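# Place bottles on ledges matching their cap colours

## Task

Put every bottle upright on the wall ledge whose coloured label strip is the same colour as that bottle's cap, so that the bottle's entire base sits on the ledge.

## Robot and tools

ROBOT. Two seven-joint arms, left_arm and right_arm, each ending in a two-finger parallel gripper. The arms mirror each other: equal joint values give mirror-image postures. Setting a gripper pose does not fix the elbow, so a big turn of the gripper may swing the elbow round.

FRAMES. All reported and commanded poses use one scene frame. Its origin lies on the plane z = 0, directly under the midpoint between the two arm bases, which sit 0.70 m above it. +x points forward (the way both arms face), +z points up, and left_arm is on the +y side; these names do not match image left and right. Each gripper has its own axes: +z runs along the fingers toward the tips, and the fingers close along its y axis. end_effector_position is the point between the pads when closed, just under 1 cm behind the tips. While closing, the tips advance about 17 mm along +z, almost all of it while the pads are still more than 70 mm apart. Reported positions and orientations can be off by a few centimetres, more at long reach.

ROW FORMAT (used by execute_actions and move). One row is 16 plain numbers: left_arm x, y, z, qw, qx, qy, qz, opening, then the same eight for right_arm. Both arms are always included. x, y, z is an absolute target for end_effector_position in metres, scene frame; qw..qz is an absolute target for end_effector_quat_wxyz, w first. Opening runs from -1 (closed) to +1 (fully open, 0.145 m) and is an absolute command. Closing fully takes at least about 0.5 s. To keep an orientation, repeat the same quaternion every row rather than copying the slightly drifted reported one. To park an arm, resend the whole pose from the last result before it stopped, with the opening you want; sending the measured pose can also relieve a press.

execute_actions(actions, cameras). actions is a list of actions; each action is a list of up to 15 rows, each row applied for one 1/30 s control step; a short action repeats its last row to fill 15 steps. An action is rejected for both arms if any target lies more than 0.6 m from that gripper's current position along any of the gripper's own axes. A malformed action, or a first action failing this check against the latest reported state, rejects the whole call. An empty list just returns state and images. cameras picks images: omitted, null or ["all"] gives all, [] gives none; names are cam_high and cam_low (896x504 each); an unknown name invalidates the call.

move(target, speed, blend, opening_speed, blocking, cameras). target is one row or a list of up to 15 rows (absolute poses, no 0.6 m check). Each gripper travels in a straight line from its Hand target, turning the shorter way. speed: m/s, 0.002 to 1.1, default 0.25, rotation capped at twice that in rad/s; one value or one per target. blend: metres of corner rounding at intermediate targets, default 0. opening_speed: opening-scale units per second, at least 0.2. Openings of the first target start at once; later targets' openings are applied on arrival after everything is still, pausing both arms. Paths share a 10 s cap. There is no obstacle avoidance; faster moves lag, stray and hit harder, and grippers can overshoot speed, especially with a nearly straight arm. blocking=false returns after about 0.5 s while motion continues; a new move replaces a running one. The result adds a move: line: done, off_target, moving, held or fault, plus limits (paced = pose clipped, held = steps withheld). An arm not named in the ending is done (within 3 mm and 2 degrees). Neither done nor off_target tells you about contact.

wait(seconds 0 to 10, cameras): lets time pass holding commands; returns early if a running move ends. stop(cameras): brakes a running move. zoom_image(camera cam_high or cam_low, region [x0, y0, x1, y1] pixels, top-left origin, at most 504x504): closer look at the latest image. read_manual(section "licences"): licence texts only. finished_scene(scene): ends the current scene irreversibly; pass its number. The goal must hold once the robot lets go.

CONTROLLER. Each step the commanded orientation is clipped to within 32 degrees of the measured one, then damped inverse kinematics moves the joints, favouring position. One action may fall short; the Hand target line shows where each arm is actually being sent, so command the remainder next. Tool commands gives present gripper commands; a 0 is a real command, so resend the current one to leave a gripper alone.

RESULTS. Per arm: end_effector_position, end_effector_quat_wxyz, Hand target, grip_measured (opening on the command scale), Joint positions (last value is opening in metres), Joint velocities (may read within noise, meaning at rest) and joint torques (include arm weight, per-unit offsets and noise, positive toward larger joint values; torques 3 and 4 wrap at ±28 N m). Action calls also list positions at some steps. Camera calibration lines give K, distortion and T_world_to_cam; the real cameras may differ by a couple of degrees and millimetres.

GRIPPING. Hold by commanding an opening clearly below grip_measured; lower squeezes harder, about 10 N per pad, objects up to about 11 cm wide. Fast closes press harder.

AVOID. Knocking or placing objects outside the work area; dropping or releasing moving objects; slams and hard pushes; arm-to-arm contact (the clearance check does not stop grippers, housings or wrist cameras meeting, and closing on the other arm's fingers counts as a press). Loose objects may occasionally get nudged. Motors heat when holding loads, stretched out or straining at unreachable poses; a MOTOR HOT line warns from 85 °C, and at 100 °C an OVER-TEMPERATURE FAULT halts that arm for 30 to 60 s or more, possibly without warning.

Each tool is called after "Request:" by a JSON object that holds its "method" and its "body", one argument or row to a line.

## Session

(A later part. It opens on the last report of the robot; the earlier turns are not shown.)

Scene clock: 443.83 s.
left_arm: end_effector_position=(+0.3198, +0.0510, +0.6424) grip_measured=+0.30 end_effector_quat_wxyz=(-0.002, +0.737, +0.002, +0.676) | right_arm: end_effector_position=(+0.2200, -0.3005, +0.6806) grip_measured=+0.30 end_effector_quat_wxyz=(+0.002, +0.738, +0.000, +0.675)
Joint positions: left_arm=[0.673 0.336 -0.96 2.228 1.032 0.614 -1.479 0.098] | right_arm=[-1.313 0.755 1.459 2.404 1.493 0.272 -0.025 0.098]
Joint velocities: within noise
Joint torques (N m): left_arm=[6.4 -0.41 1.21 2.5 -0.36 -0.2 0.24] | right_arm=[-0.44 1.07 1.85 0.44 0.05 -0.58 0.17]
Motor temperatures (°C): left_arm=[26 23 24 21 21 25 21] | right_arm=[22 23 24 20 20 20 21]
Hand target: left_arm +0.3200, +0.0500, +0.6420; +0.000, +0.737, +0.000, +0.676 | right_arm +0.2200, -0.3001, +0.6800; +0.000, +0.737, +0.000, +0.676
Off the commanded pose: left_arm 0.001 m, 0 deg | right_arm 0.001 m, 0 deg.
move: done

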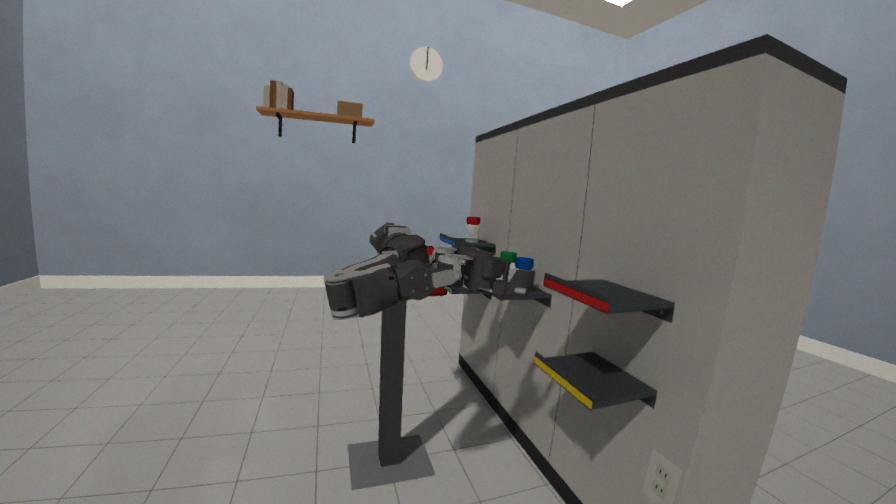

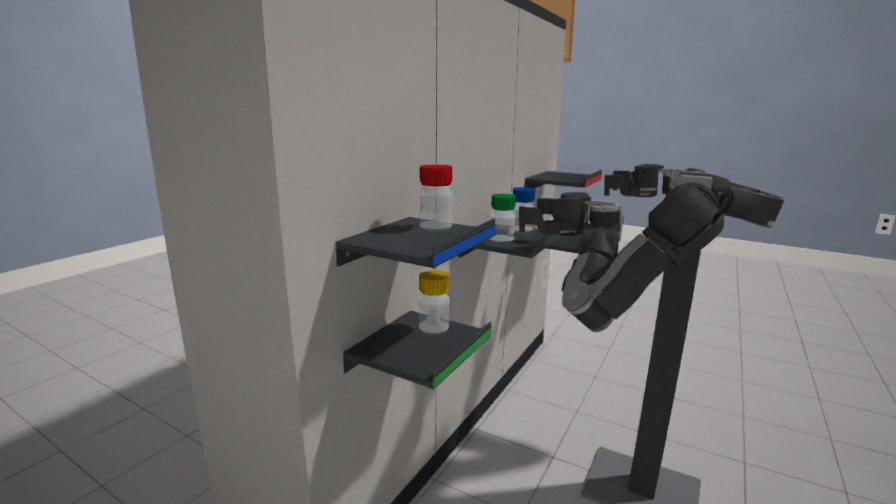

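Request:
{"method": "move", "body": {
  "target": [
    [0.32,0.05,0.642,0,0.7372,0,0.6756,0.2, 0.22,-0.30,0.68,0,0.7372,0,0.6756,0.3],
    [0.386,0.049,0.639,0,0.7372,0,0.6756,0.2, 0.22,-0.30,0.68,0,0.7372,0,0.6756,0.3]
  ],
  "speed": 0.06
}}

Request:
{"method": "zoom_image", "body": {
  "camera": "cam_low",
  "region": [440, 150, 640, 290]
}}

Request:
{"method": "zoom_image", "body": {
  "camera": "cam_high",
  "region": [440, 200, 640, 340]
}}

Scene clock: 454.40 s.
left_arm: end_effector_position=(+0.3856, +0.0499, +0.6385) grip_measured=+0.20 end_effector_quat_wxyz=(-0.003, +0.737, +0.000, +0.676) | right_arm: end_effector_position=(+0.2200, -0.3005, +0.6806) grip_measured=+0.30 end_effector_quat_wxyz=(+0.002, +0.738, +0.000, +0.675)
Joint positions: left_arm=[0.817 0.343 -0.933 1.92 1.037 0.506 -1.235 0.09] | right_arm=[-1.313 0.755 1.459 2.404 1.493 0.272 -0.025 0.098]
Joint velocities: within noise
Joint torques (N m): left_arm=[8.37 -0.65 2.37 2.7 -0.28 -0.35 0.24] | right_arm=[-0.51 1.17 1.89 0.54 0.05 -0.55 0.2]
Motor temperatures (°C): left_arm=[26 23 24 21 22 24 21] | right_arm=[22 23 24 20 20 20 21]
Hand target: left_arm +0.3860, +0.0490, +0.6390; +0.000, +0.737, +0.000, +0.676 | right_arm +0.2200, -0.3001, +0.6800; +0.000, +0.737, +0.000, +0.676
Off the commanded pose: left_arm 0.001 m, 0 deg | right_arm 0.001 m, 0 deg.
move: done

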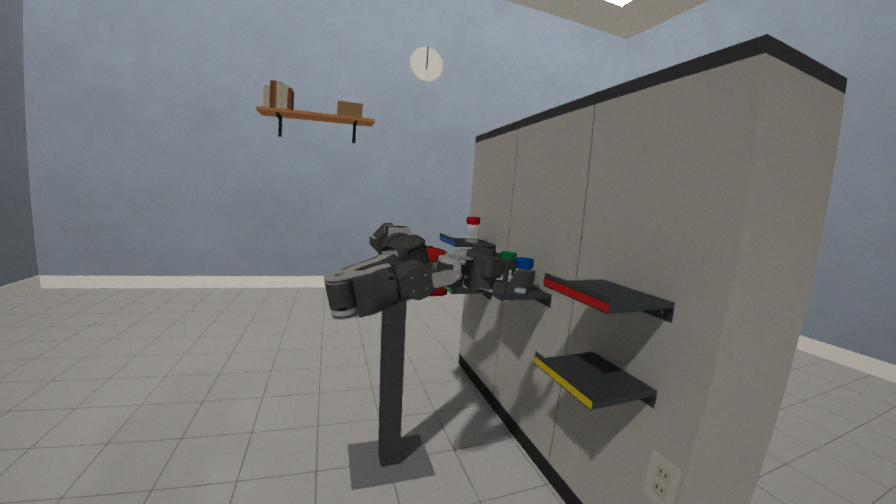

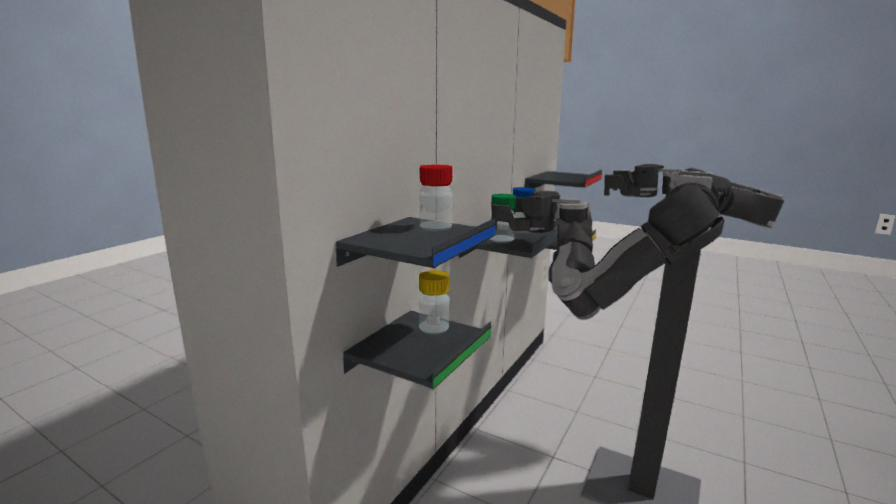

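Scaled by 2.520 from the camera's 896x504 image, which has a finer 1280x720 frame.

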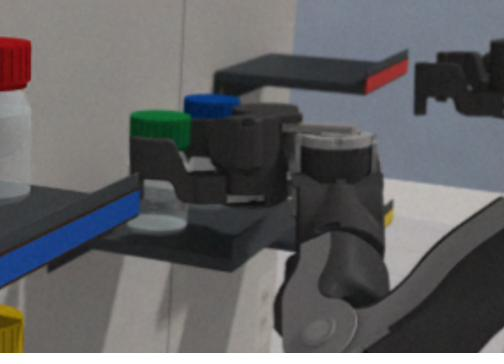

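Scaled by 2.520 from the camera's 896x504 image, which has a finer 1280x720 frame.

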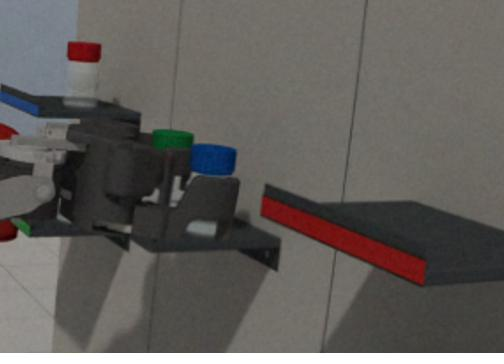

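Request:
{"method": "move", "body": {
  "target": [
    [0.386,0.049,0.639,0,0.7372,0,0.6756,-0.5, 0.22,-0.30,0.68,0,0.7372,0,0.6756,0.3]
  ],
  "opening_speed": 0.8,
  "cameras": []
}}

Request:
{"method": "move", "body": {
  "target": [
    [0.386,0.049,0.70,0,0.7372,0,0.6756,-0.5, 0.22,-0.30,0.68,0,0.7372,0,0.6756,0.3],
    [0.32,0.19,0.64,-0.1173,0.7260,0.1280,0.6653,-0.5, 0.22,-0.30,0.68,0,0.7372,0,0.6756,0.3],
    [0.27,0.40,0.555,-0.1748,0.7121,0.1908,0.6526,-0.5, 0.22,-0.30,0.68,0,0.7372,0,0.6756,0.3]
  ],
  "speed": [0.06,0.12,0.12],
  "blend": [0.01,0.03,0]
}}

Scene clock: 483.23 s.
left_arm: end_effector_position=(+0.3856, +0.0497, +0.6385) grip_measured=-0.24 end_effector_quat_wxyz=(-0.003, +0.737, +0.000, +0.675) | right_arm: end_effector_position=(+0.2200, -0.3005, +0.6806) grip_measured=+0.30 end_effector_quat_wxyz=(+0.002, +0.738, +0.000, +0.675)
Joint positions: left_arm=[0.817 0.343 -0.933 1.92 1.038 0.506 -1.234 0.058] | right_arm=[-1.313 0.755 1.459 2.404 1.493 0.272 -0.025 0.098]
Joint velocities: within noise
Joint torques (N m): left_arm=[8.37 -0.62 2.37 2.7 -0.29 -0.34 0.21] | right_arm=[-0.44 1.23 1.84 0.53 0.07 -0.58 0.19]
Motor temperatures (°C): left_arm=[28 22 25 21 22 24 21] | right_arm=[22 23 23 19 20 21 21]
Hand target: left_arm +0.3860, +0.0489, +0.6390; +0.000, +0.737, +0.000, +0.676 | right_arm +0.2200, -0.3001, +0.6800; +0.000, +0.737, +0.000, +0.676
Off the commanded pose: left_arm 0.001 m, 0 deg | right_arm 0.001 m, 0 deg.
move: done
No camera images: "cameras" was empty.

Scene clock: 488.07 s.
left_arm: end_effector_position=(+0.2733, +0.3966, +0.5655) grip_measured=-0.24 end_effector_quat_wxyz=(-0.169, +0.697, +0.185, +0.671) | right_arm: end_effector_position=(+0.2200, -0.3005, +0.6806) grip_measured=+0.30 end_effector_quat_wxyz=(+0.002, +0.738, +0.000, +0.675)
Joint positions: left_arm=[-0.955 1.186 0.487 1.956 1.194 -0.339 -0.693 0.058] | right_arm=[-1.313 0.755 1.459 2.404 1.493 0.272 -0.025 0.098]
Joint velocities: within noise
Joint torques (N m): left_arm=[0.09 3.63 1.74 0.64 0.39 0.28 -0.02] | right_arm=[-0.49 1.15 1.77 0.64 0.05 -0.56 0.18]
Motor temperatures (°C): left_arm=[28 22 25 21 22 24 21] | right_arm=[22 23 23 19 20 21 21]
Hand target: left_arm +0.2696, +0.3999, +0.5551; -0.175, +0.712, +0.191, +0.653 | right_arm +0.2200, -0.3001, +0.6800; +0.000, +0.737, +0.000, +0.676
Off the commanded pose: left_arm 0.011 m, 3 deg | right_arm 0.001 m, 0 deg.
move: off_target (left_arm)

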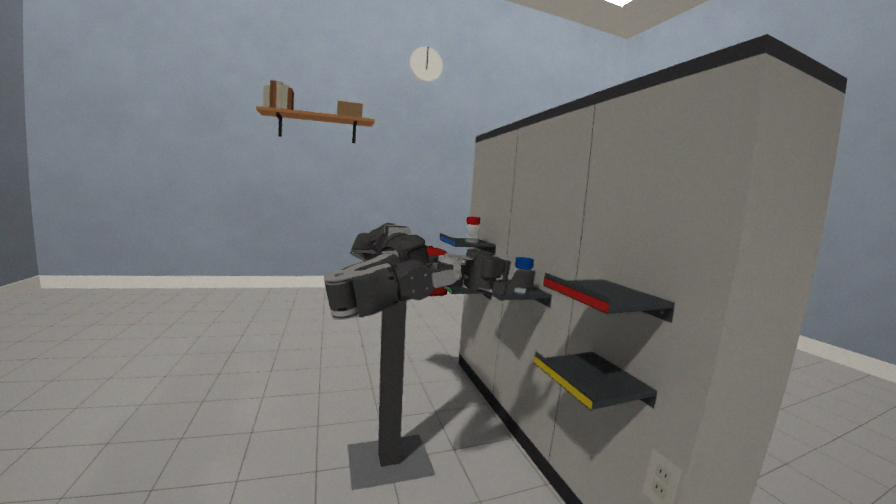

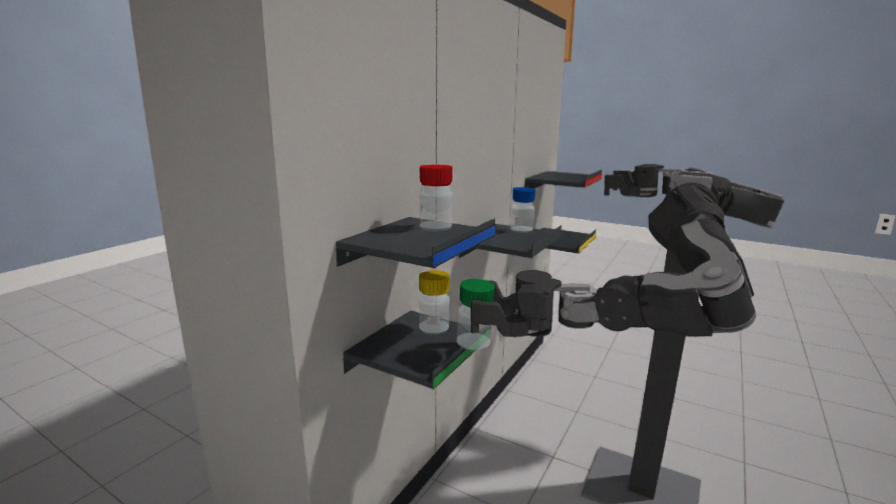

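Request:
{"method": "move", "body": {
  "target": [
    [0.30,0.41,0.565,-0.1748,0.7121,0.1908,0.6526,-0.5, 0.22,-0.30,0.68,0,0.7372,0,0.6756,0.3],
    [0.38,0.454,0.56,-0.1748,0.7121,0.1908,0.6526,-0.5, 0.22,-0.30,0.68,0,0.7372,0,0.6756,0.3]
  ],
  "speed": 0.1
}}

Request:
{"method": "zoom_image", "body": {
  "camera": "cam_low",
  "region": [340, 250, 540, 390]
}}

Scene clock: 498.50 s.
left_arm: end_effector_position=(+0.3784, +0.4551, +0.5600) grip_measured=-0.24 end_effector_quat_wxyz=(-0.246, +0.749, +0.068, +0.611) | right_arm: end_effector_position=(+0.2200, -0.3005, +0.6806) grip_measured=+0.30 end_effector_quat_wxyz=(+0.002, +0.738, +0.000, +0.675)
Joint positions: left_arm=[-1.407 1.846 0.755 1.305 1.584 -0.373 -0.479 0.058] | right_arm=[-1.313 0.755 1.459 2.404 1.493 0.272 -0.025 0.098]
Joint velocities: within noise
Joint torques (N m): left_arm=[5.79 1.89 3.48 -0.84 0.04 -0.74 0.04] | right_arm=[-0.57 1.2 1.85 0.49 0.08 -0.53 0.18]
Motor temperatures (°C): left_arm=[26 23 25 21 22 24 21] | right_arm=[22 23 23 19 20 21 21]
Hand target: left_arm +0.3795, +0.4538, +0.5606; -0.243, +0.748, +0.068, +0.613 | right_arm +0.2200, -0.3001, +0.6800; +0.000, +0.737, +0.000, +0.676
Off the commanded pose: left_arm 0.002 m, 18 deg | right_arm 0.001 m, 0 deg.
joint sent to its limit (left arm) — joint 1 (shoulder pitch), lower limit; joint 5 (forearm roll), upper limit. The joint targets are off in orientation, not in position.
move: off_target (left_arm)

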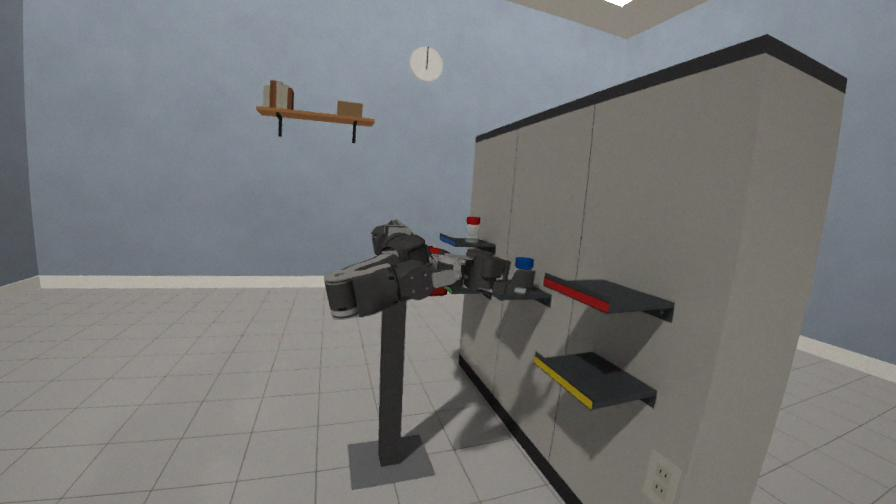

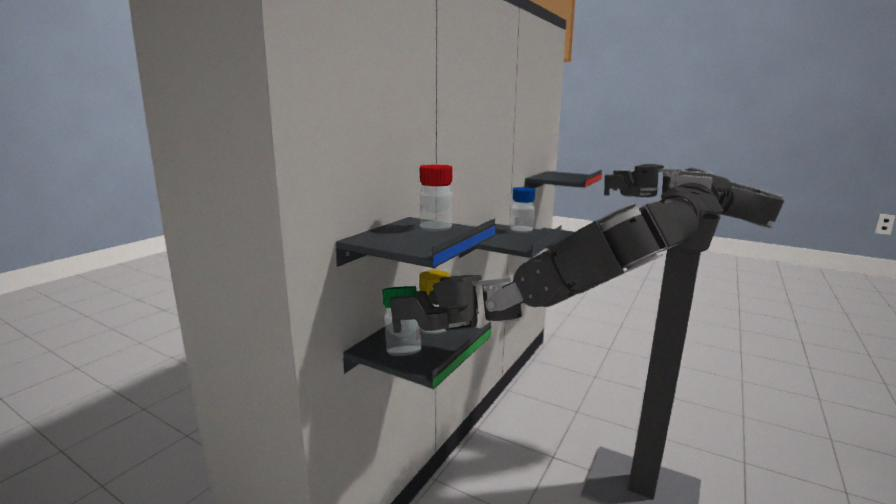

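Scaled by 2.520 from the camera's 896x504 image, which has a finer 1280x720 frame.

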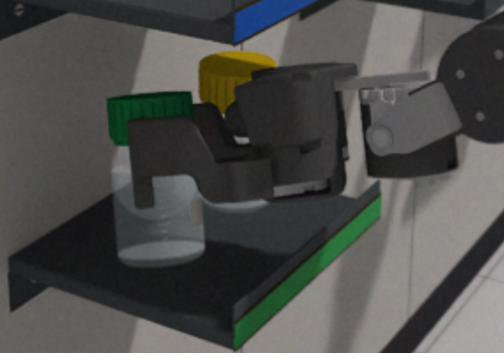

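Request:
{"method": "move", "body": {
  "target": [
    [0.29,0.40,0.568,-0.1173,0.7260,0.1280,0.6653,-0.5, 0.22,-0.30,0.68,0,0.7372,0,0.6756,0.3],
    [0.25,0.34,0.568,0,0.7372,0,0.6756,-0.5, 0.22,-0.30,0.68,0,0.7372,0,0.6756,0.3]
  ],
  "speed": 0.12
}}

Scene clock: 539.53 s.
left_arm: end_effector_position=(+0.2495, +0.3412, +0.5648) grip_measured=-0.24 end_effector_quat_wxyz=(-0.002, +0.742, +0.003, +0.671) | right_arm: end_effector_position=(+0.2200, -0.3005, +0.6806) grip_measured=+0.30 end_effector_quat_wxyz=(+0.002, +0.738, +0.000, +0.675)
Joint positions: left_arm=[-1.408 1.064 0.862 1.997 1.241 -0.371 -0.034 0.057] | right_arm=[-1.313 0.755 1.459 2.404 1.493 0.272 -0.025 0.098]
Joint velocities: within noise
Joint torques (N m): left_arm=[1.23 0.86 3.36 2.51 0.06 -0.82 0.24] | right_arm=[-0.46 1.15 1.83 0.44 0.06 -0.55 0.18]
Motor temperatures (°C): left_arm=[26 22 26 21 21 25 21] | right_arm=[21 23 23 19 20 21 21]
Hand target: left_arm +0.2500, +0.3400, +0.5680; +0.000, +0.737, +0.000, +0.676 | right_arm +0.2200, -0.3001, +0.6800; +0.000, +0.737, +0.000, +0.676
Off the commanded pose: left_arm 0.003 m, 1 deg | right_arm 0.001 m, 0 deg.
move: done

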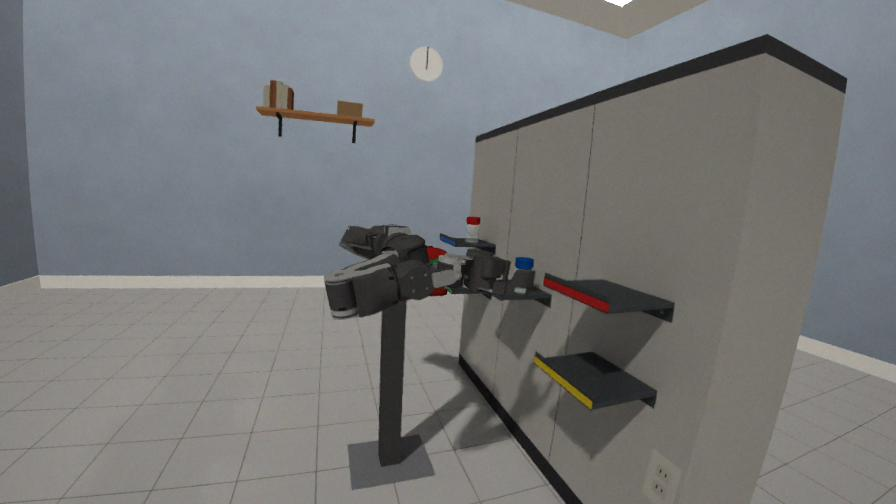

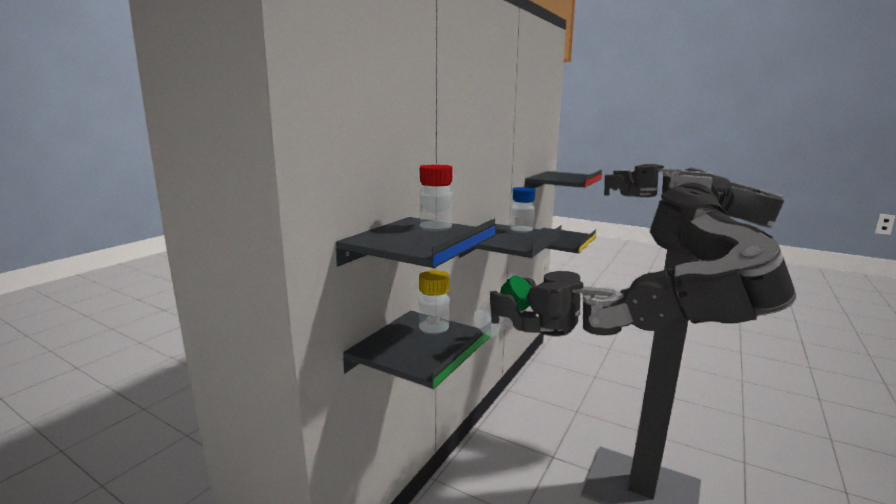

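Request:
{"method": "zoom_image", "body": {
  "camera": "cam_low",
  "region": [440, 240, 600, 360]
}}

Scaled by 3.150 from the camera's 896x504 image, which has a finer 1280x720 frame.

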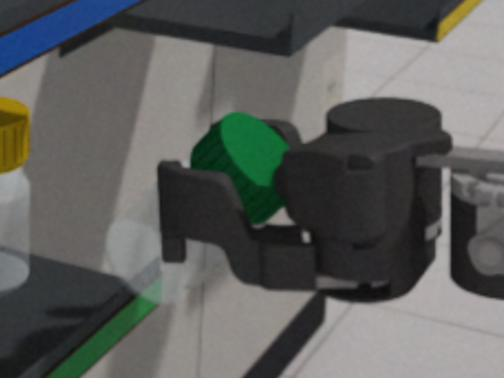

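Request:
{"method": "move", "body": {
  "target": [
    [0.20,0.34,0.568,0,0.7372,0,0.6756,-0.5, 0.22,-0.30,0.68,0,0.7372,0,0.6756,0.3],
    [0.20,0.34,0.53,0,0.7372,0,0.6756,-0.5, 0.22,-0.30,0.68,0,0.7372,0,0.6756,0.3]
  ],
  "speed": 0.08
}}

Request:
{"method": "zoom_image", "body": {
  "camera": "cam_low",
  "region": [440, 260, 600, 380]
}}

Scene clock: 563.57 s.
left_arm: end_effector_position=(+0.1996, +0.3404, +0.5278) grip_measured=-0.24 end_effector_quat_wxyz=(-0.001, +0.742, +0.002, +0.671) | right_arm: end_effector_position=(+0.2200, -0.3005, +0.6806) grip_measured=+0.30 end_effector_quat_wxyz=(+0.002, +0.738, +0.000, +0.675)
Joint positions: left_arm=[-1.263 0.781 0.673 1.956 1.041 -0.409 0.157 0.057] | right_arm=[-1.313 0.755 1.459 2.404 1.493 0.272 -0.025 0.098]
Joint velocities: within noise
Joint torques (N m): left_arm=[-0.33 1.6 2.44 2.63 0.2 -0.97 0.24] | right_arm=[-0.41 1.09 1.84 0.55 0.04 -0.58 0.17]
Motor temperatures (°C): left_arm=[25 22 27 21 21 25 21] | right_arm=[21 23 23 19 20 21 21]
Hand target: left_arm +0.2000, +0.3400, +0.5300; +0.000, +0.737, +0.000, +0.676 | right_arm +0.2200, -0.3001, +0.6800; +0.000, +0.737, +0.000, +0.676
Off the commanded pose: left_arm 0.002 m, 1 deg | right_arm 0.001 m, 0 deg.
move: done

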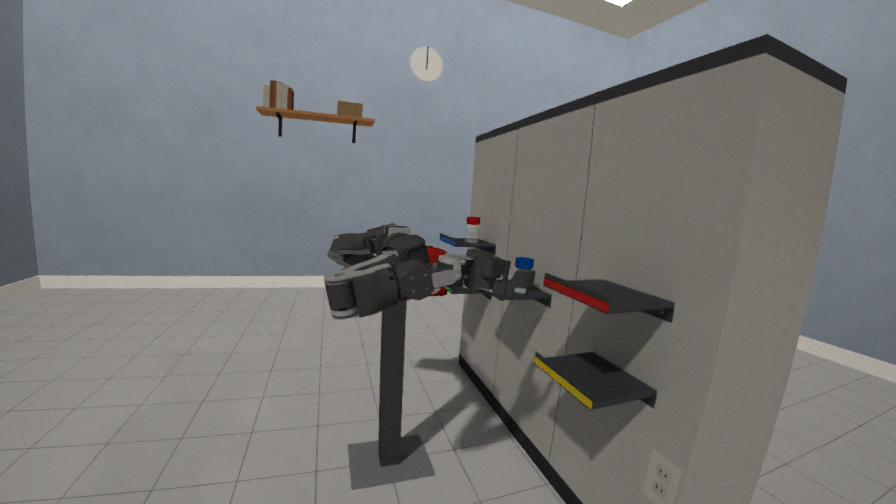

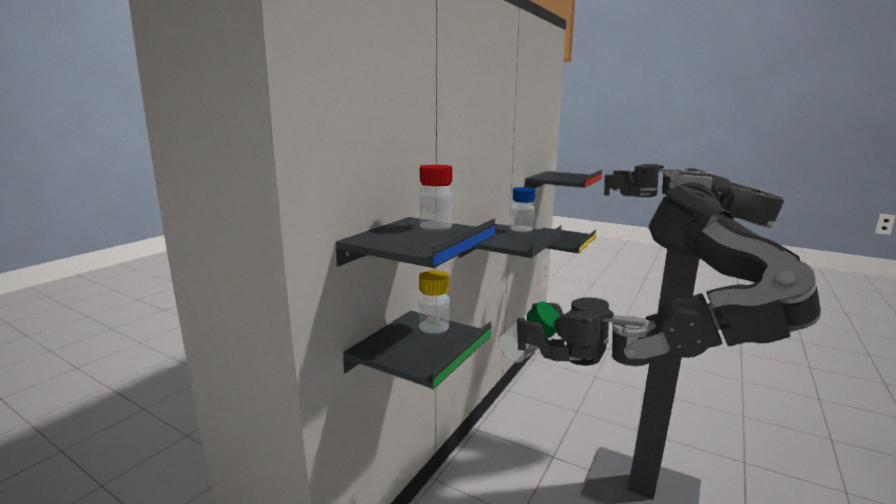

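Scaled by 3.150 from the camera's 896x504 image, which has a finer 1280x720 frame.

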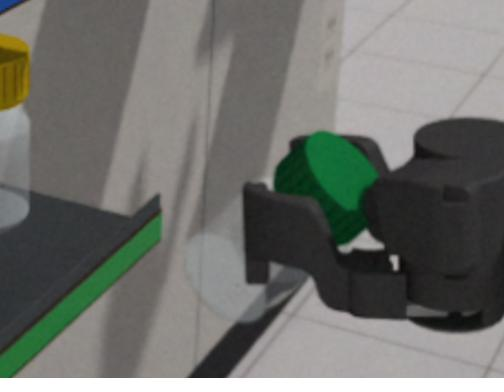

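Request:
{"method": "move", "body": {
  "target": [
    [0.245,0.34,0.532,0,0.7372,0,0.6756,-0.5, 0.22,-0.30,0.68,0,0.7372,0,0.6756,0.3]
  ],
  "speed": 0.03
}}

Request:
{"method": "zoom_image", "body": {
  "camera": "cam_low",
  "region": [420, 240, 600, 380]
}}

Scene clock: 570.73 s.
left_arm: end_effector_position=(+0.2445, +0.3385, +0.5315) grip_measured=-0.24 end_effector_quat_wxyz=(+0.003, +0.739, -0.002, +0.674) | right_arm: end_effector_position=(+0.2200, -0.3005, +0.6806) grip_measured=+0.30 end_effector_quat_wxyz=(+0.002, +0.738, +0.000, +0.675)
Joint positions: left_arm=[-1.031 0.892 0.578 1.904 1.036 -0.284 0.08 0.058] | right_arm=[-1.313 0.755 1.459 2.404 1.493 0.272 -0.025 0.098]
Joint velocities: within noise
Joint torques (N m): left_arm=[1.41 3.28 2.18 2.35 0.16 -0.75 -0.07] | right_arm=[-0.44 1.17 1.76 0.53 0.03 -0.58 0.17]
Motor temperatures (°C): left_arm=[24 22 26 21 21 26 21] | right_arm=[21 23 23 19 20 21 21]
Hand target: left_arm +0.2450, +0.3399, +0.5320; +0.000, +0.737, +0.000, +0.676 | right_arm +0.2200, -0.3001, +0.6800; +0.000, +0.737, +0.000, +0.676
Off the commanded pose: left_arm 0.002 m, 0 deg | right_arm 0.001 m, 0 deg.
move: done

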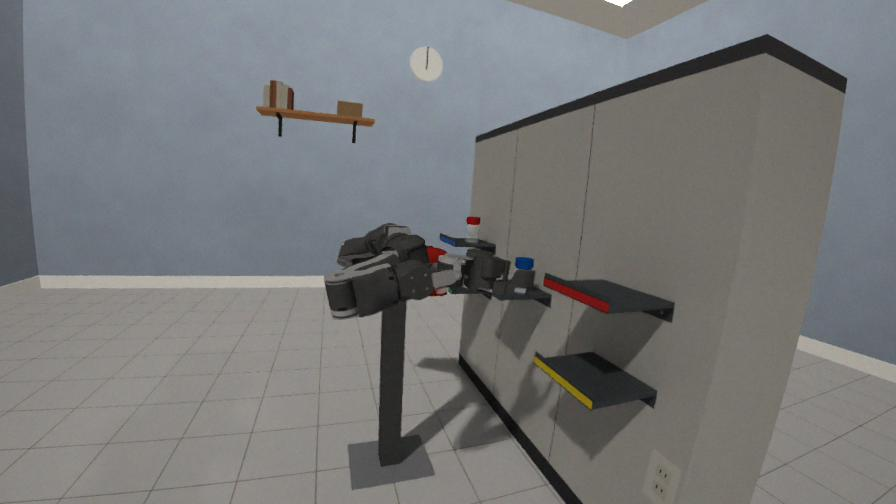

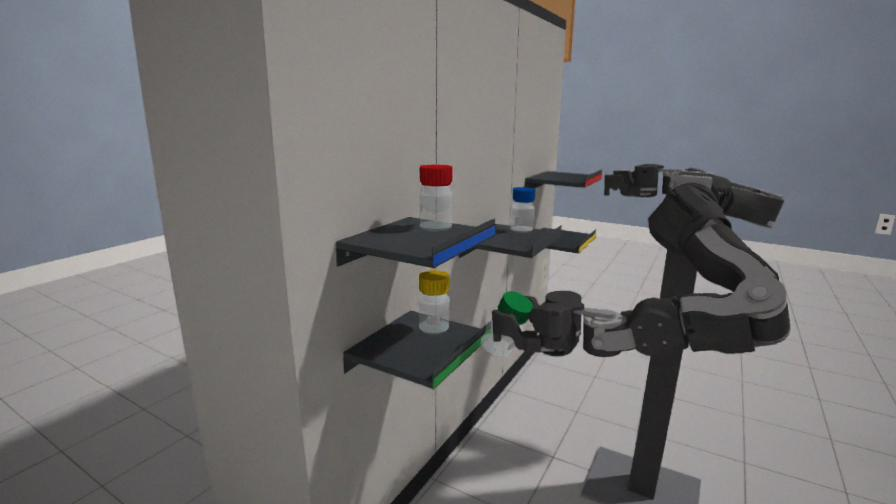

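Scaled by 2.800 from the camera's 896x504 image, which has a finer 1280x720 frame.

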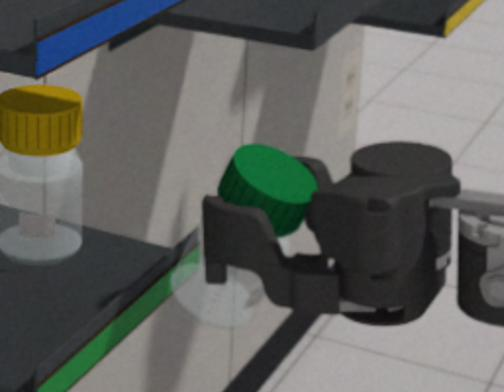

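Request:
{"method": "move", "body": {
  "target": [
    [0.262,0.34,0.532,0,0.7372,0,0.6756,-0.5, 0.22,-0.30,0.68,0,0.7372,0,0.6756,0.3]
  ],
  "speed": 0.03
}}

Request:
{"method": "zoom_image", "body": {
  "camera": "cam_low",
  "region": [420, 240, 600, 380]
}}

Scene clock: 576.50 s.
left_arm: end_effector_position=(+0.2609, +0.3390, +0.5311) grip_measured=-0.24 end_effector_quat_wxyz=(+0.002, +0.739, -0.001, +0.674) | right_arm: end_effector_position=(+0.2200, -0.3005, +0.6806) grip_measured=+0.30 end_effector_quat_wxyz=(+0.002, +0.738, +0.000, +0.675)
Joint positions: left_arm=[-0.918 0.921 0.518 1.87 1.031 -0.237 0.058 0.058] | right_arm=[-1.313 0.755 1.459 2.404 1.493 0.272 -0.025 0.098]
Joint velocities: within noise
Joint torques (N m): left_arm=[2.33 4.42 2.24 2.44 0.12 -0.7 -0.05] | right_arm=[-0.59 1.09 1.84 0.51 0.06 -0.54 0.2]
Motor temperatures (°C): left_arm=[24 22 26 21 21 26 21] | right_arm=[21 23 23 19 20 21 21]
Hand target: left_arm +0.2620, +0.3400, +0.5320; +0.000, +0.737, +0.000, +0.676 | right_arm +0.2200, -0.3001, +0.6800; +0.000, +0.737, +0.000, +0.676
Off the commanded pose: left_arm 0.002 m, 0 deg | right_arm 0.001 m, 0 deg.
move: done

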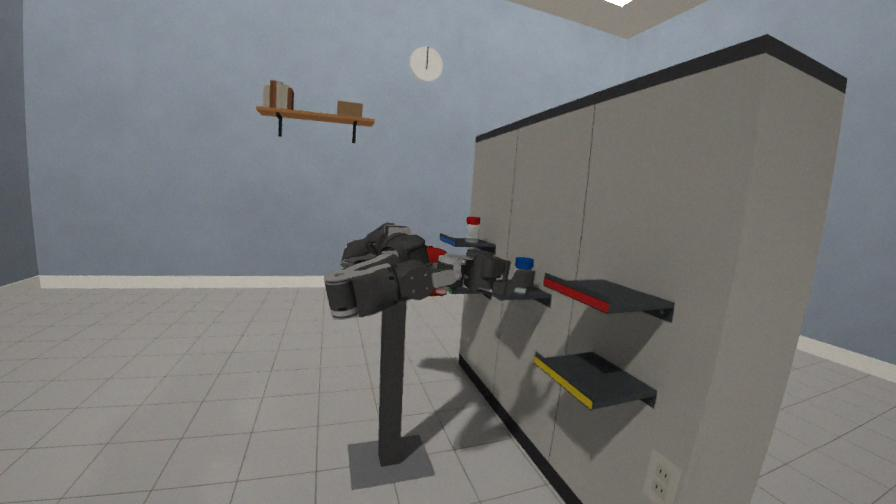

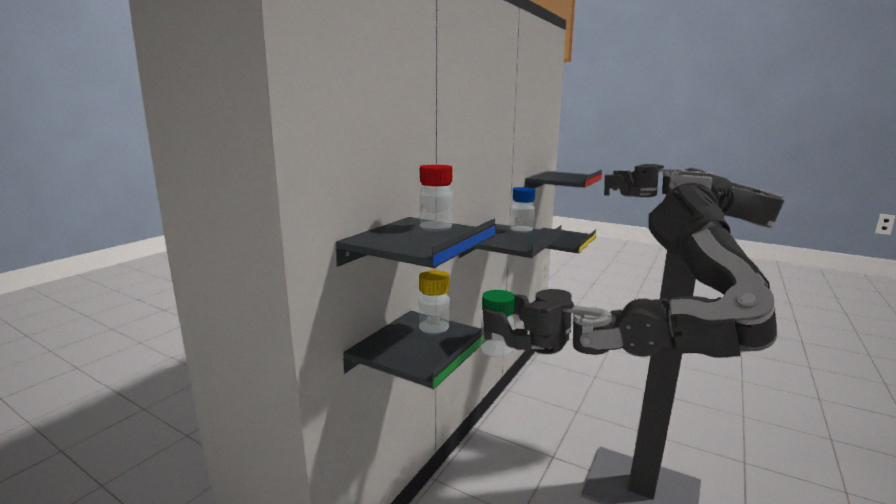

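Scaled by 2.800 from the camera's 896x504 image, which has a finer 1280x720 frame.

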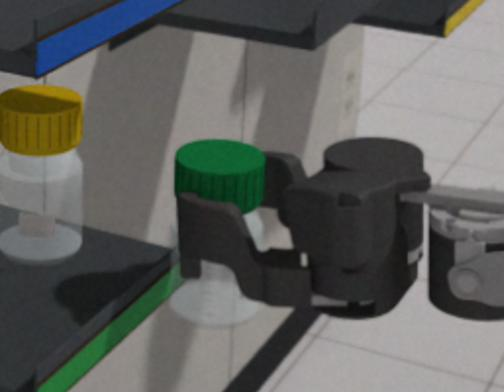

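Request:
{"method": "move", "body": {
  "target": [
    [0.25,0.30,0.568,0.0,0.7372,0.0,0.6756,-0.85, 0.22,-0.30,0.68,0,0.7372,0,0.6756,0.3],
    [0.27,0.20,0.56,0,0.7372,0,0.6756,-0.85, 0.22,-0.30,0.68,0,0.7372,0,0.6756,0.3],
    [0.36,0.19,0.56,0,0.7372,0,0.6756,-0.85, 0.22,-0.30,0.68,0,0.7372,0,0.6756,0.3]
  ],
  "speed": 0.1
}}

Request:
{"method": "zoom_image", "body": {
  "camera": "cam_low",
  "region": [420, 220, 620, 380]
}}

Scene clock: 602.23 s.
left_arm: end_effector_position=(+0.3599, +0.1910, +0.5599) grip_measured=-0.24 end_effector_quat_wxyz=(-0.002, +0.738, +0.002, +0.674) | right_arm: end_effector_position=(+0.2200, -0.3005, +0.6806) grip_measured=+0.30 end_effector_quat_wxyz=(+0.002, +0.738, +0.000, +0.675)
Joint positions: left_arm=[0.083 0.697 -0.313 2.004 0.753 0.294 -0.535 0.058] | right_arm=[-1.313 0.755 1.459 2.404 1.493 0.272 -0.025 0.098]
Joint velocities: within noise
Joint torques (N m): left_arm=[5.13 2.97 1.52 3.96 -0.18 -0.75 0.23] | right_arm=[-0.49 1.09 1.77 0.59 0.05 -0.55 0.19]
Motor temperatures (°C): left_arm=[24 23 26 21 21 25 21] | right_arm=[21 23 23 19 20 21 21]
Hand target: left_arm +0.3600, +0.1900, +0.5600; +0.000, +0.737, +0.000, +0.676 | right_arm +0.2200, -0.3001, +0.6800; +0.000, +0.737, +0.000, +0.676
Off the commanded pose: left_arm 0.001 m, 0 deg | right_arm 0.001 m, 0 deg.
move: done

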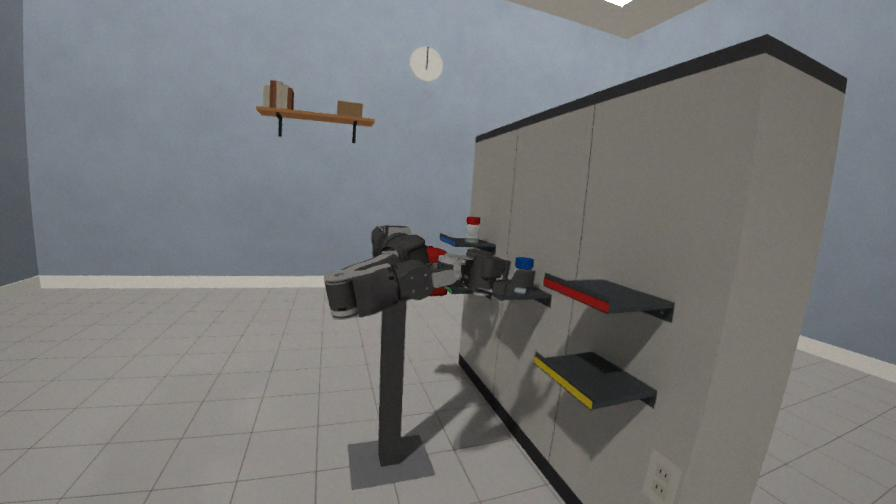

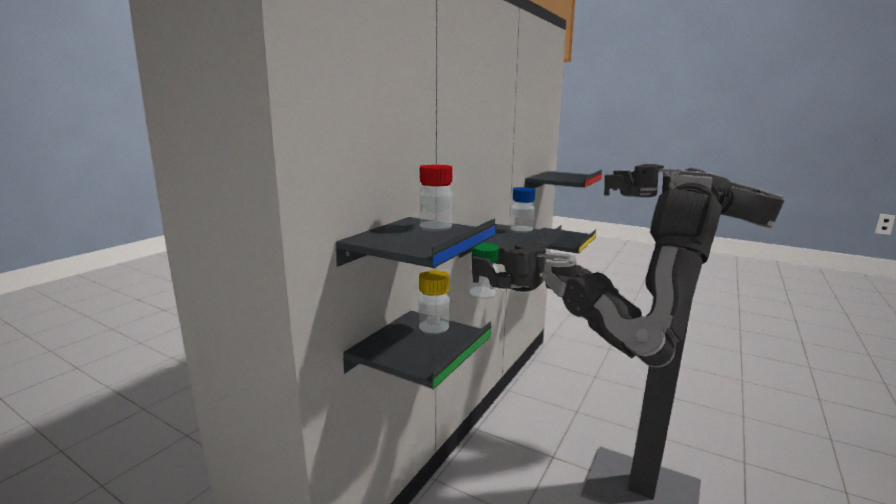

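Scaled by 2.520 from the camera's 896x504 image, which has a finer 1280x720 frame.

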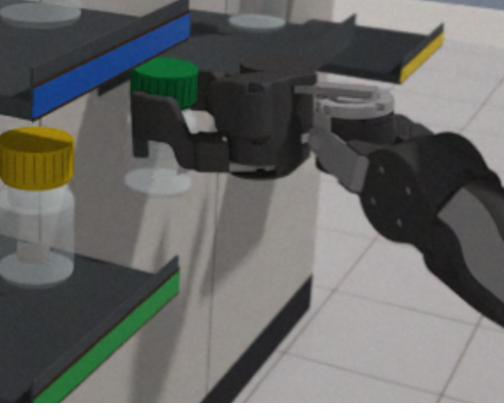

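Request:
{"method": "move", "body": {
  "target": [
    [0.34,0.19,0.70,0,0.7372,0,0.6756,-0.85, 0.22,-0.30,0.68,0,0.7372,0,0.6756,0.3],
    [0.386,0.05,0.70,0,0.7372,0,0.6756,-0.85, 0.22,-0.30,0.68,0,0.7372,0,0.6756,0.3],
    [0.386,0.05,0.648,0,0.7372,0,0.6756,-0.85, 0.22,-0.30,0.68,0,0.7372,0,0.6756,0.3]
  ],
  "speed": [0.12,0.12,0.06]
}}

Request:
{"method": "zoom_image", "body": {
  "camera": "cam_low",
  "region": [440, 170, 600, 280]
}}

Scene clock: 631.97 s.
left_arm: end_effector_position=(+0.3857, +0.0501, +0.6467) grip_measured=-0.24 end_effector_quat_wxyz=(+0.000, +0.740, +0.000, +0.673) | right_arm: end_effector_position=(+0.2200, -0.3005, +0.6806) grip_measured=+0.30 end_effector_quat_wxyz=(+0.002, +0.738, +0.000, +0.675)
Joint positions: left_arm=[0.826 0.327 -0.898 1.929 1.062 0.551 -1.243 0.058] | right_arm=[-1.313 0.755 1.459 2.404 1.493 0.272 -0.025 0.098]
Joint velocities: within noise
Joint torques (N m): left_arm=[8.51 -0.09 1.7 2.74 -0.55 -0.46 0.23] | right_arm=[-0.54 1.2 1.84 0.44 0.05 -0.56 0.2]
Motor temperatures (°C): left_arm=[25 22 25 22 22 25 21] | right_arm=[21 23 23 19 20 21 21]
Hand target: left_arm +0.3860, +0.0500, +0.6479; +0.000, +0.737, +0.000, +0.675 | right_arm +0.2200, -0.3001, +0.6800; +0.000, +0.737, +0.000, +0.676
Off the commanded pose: left_arm 0.001 m, 0 deg | right_arm 0.001 m, 0 deg.
move: done

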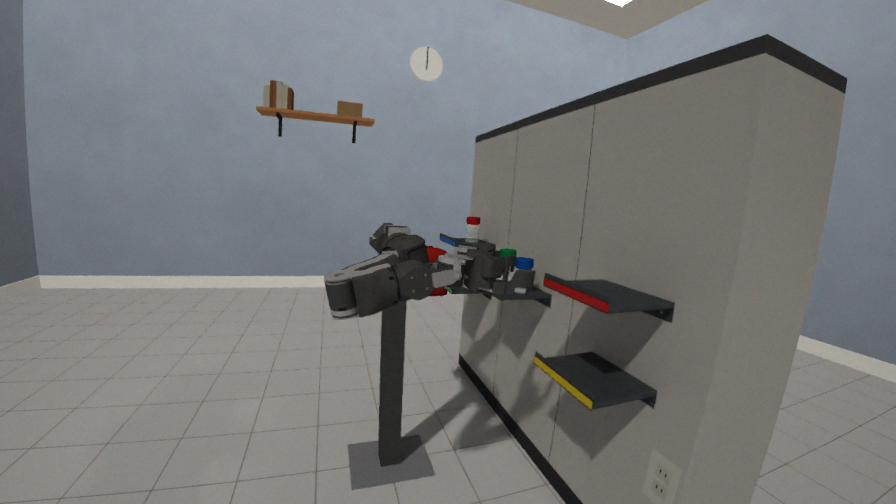

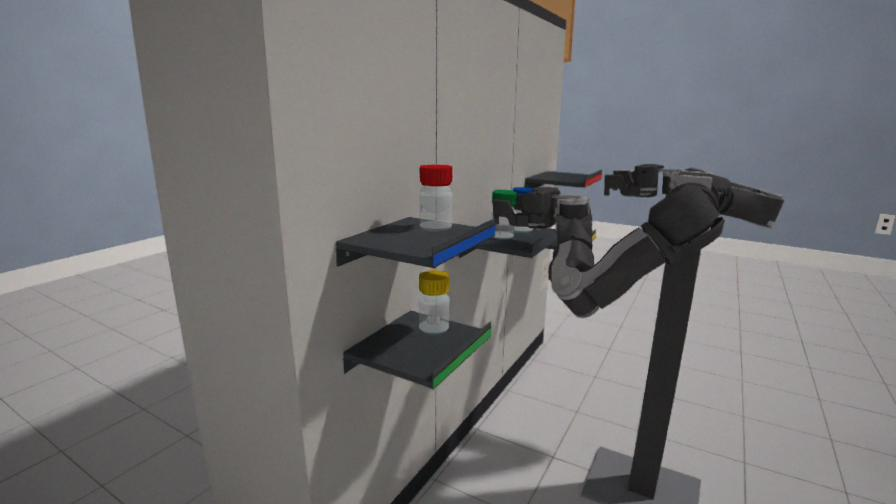

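Scaled by 3.150 from the camera's 896x504 image, which has a finer 1280x720 frame.

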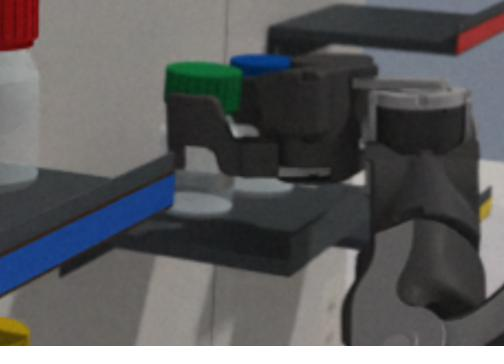

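Request:
{"method": "move", "body": {
  "target": [
    [0.386,0.05,0.638,0,0.7372,0,0.6756,-0.85, 0.22,-0.30,0.68,0,0.7372,0,0.6756,0.3]
  ],
  "speed": 0.02
}}

Request:
{"method": "zoom_image", "body": {
  "camera": "cam_low",
  "region": [440, 170, 600, 280]
}}

Scene clock: 640.70 s.
left_arm: end_effector_position=(+0.3857, +0.0502, +0.6387) grip_measured=-0.24 end_effector_quat_wxyz=(+0.000, +0.738, +0.001, +0.675) | right_arm: end_effector_position=(+0.2200, -0.3005, +0.6806) grip_measured=+0.30 end_effector_quat_wxyz=(+0.002, +0.738, +0.000, +0.675)
Joint positions: left_arm=[0.815 0.345 -0.928 1.922 1.041 0.506 -1.23 0.058] | right_arm=[-1.313 0.755 1.459 2.404 1.493 0.272 -0.025 0.098]
Joint velocities: within noise
Joint torques (N m): left_arm=[7.77 -0.04 1.61 2.52 -0.51 -0.45 0.23] | right_arm=[-0.57 1.04 1.85 0.44 0.07 -0.59 0.16]
Motor temperatures (°C): left_arm=[26 22 25 22 22 25 21] | right_arm=[21 23 23 19 20 21 21]
Hand target: left_arm +0.3860, +0.0500, +0.6380; +0.000, +0.737, +0.000, +0.676 | right_arm +0.2200, -0.3001, +0.6800; +0.000, +0.737, +0.000, +0.676
Off the commanded pose: left_arm 0.001 m, 0 deg | right_arm 0.001 m, 0 deg.
move: done

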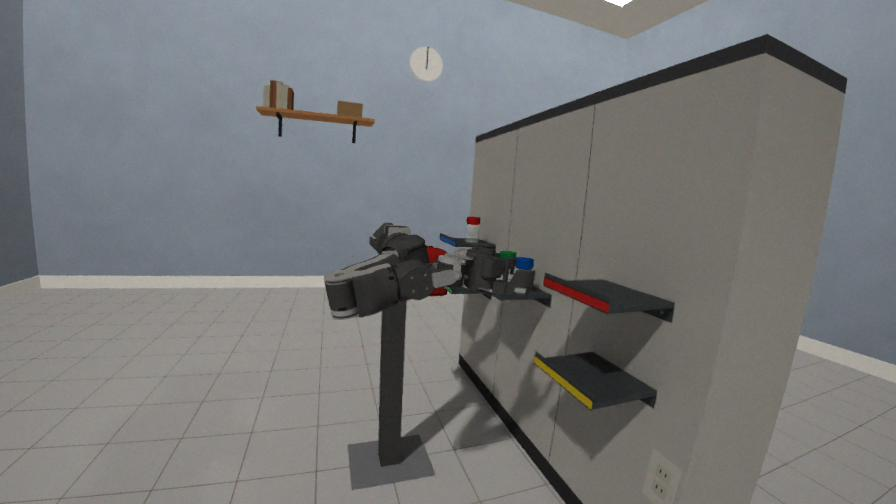

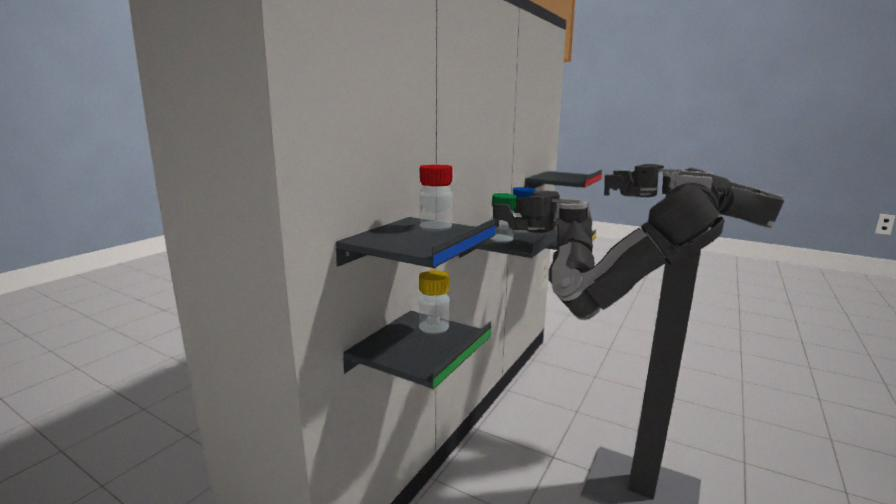

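Scaled by 3.150 from the camera's 896x504 image, which has a finer 1280x720 frame.

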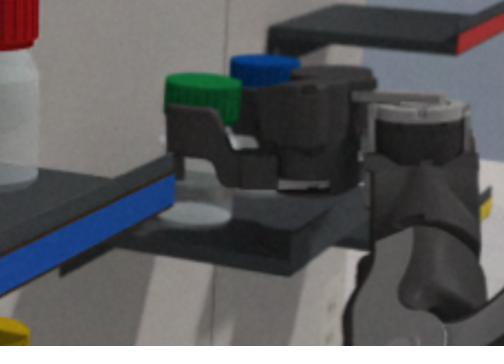

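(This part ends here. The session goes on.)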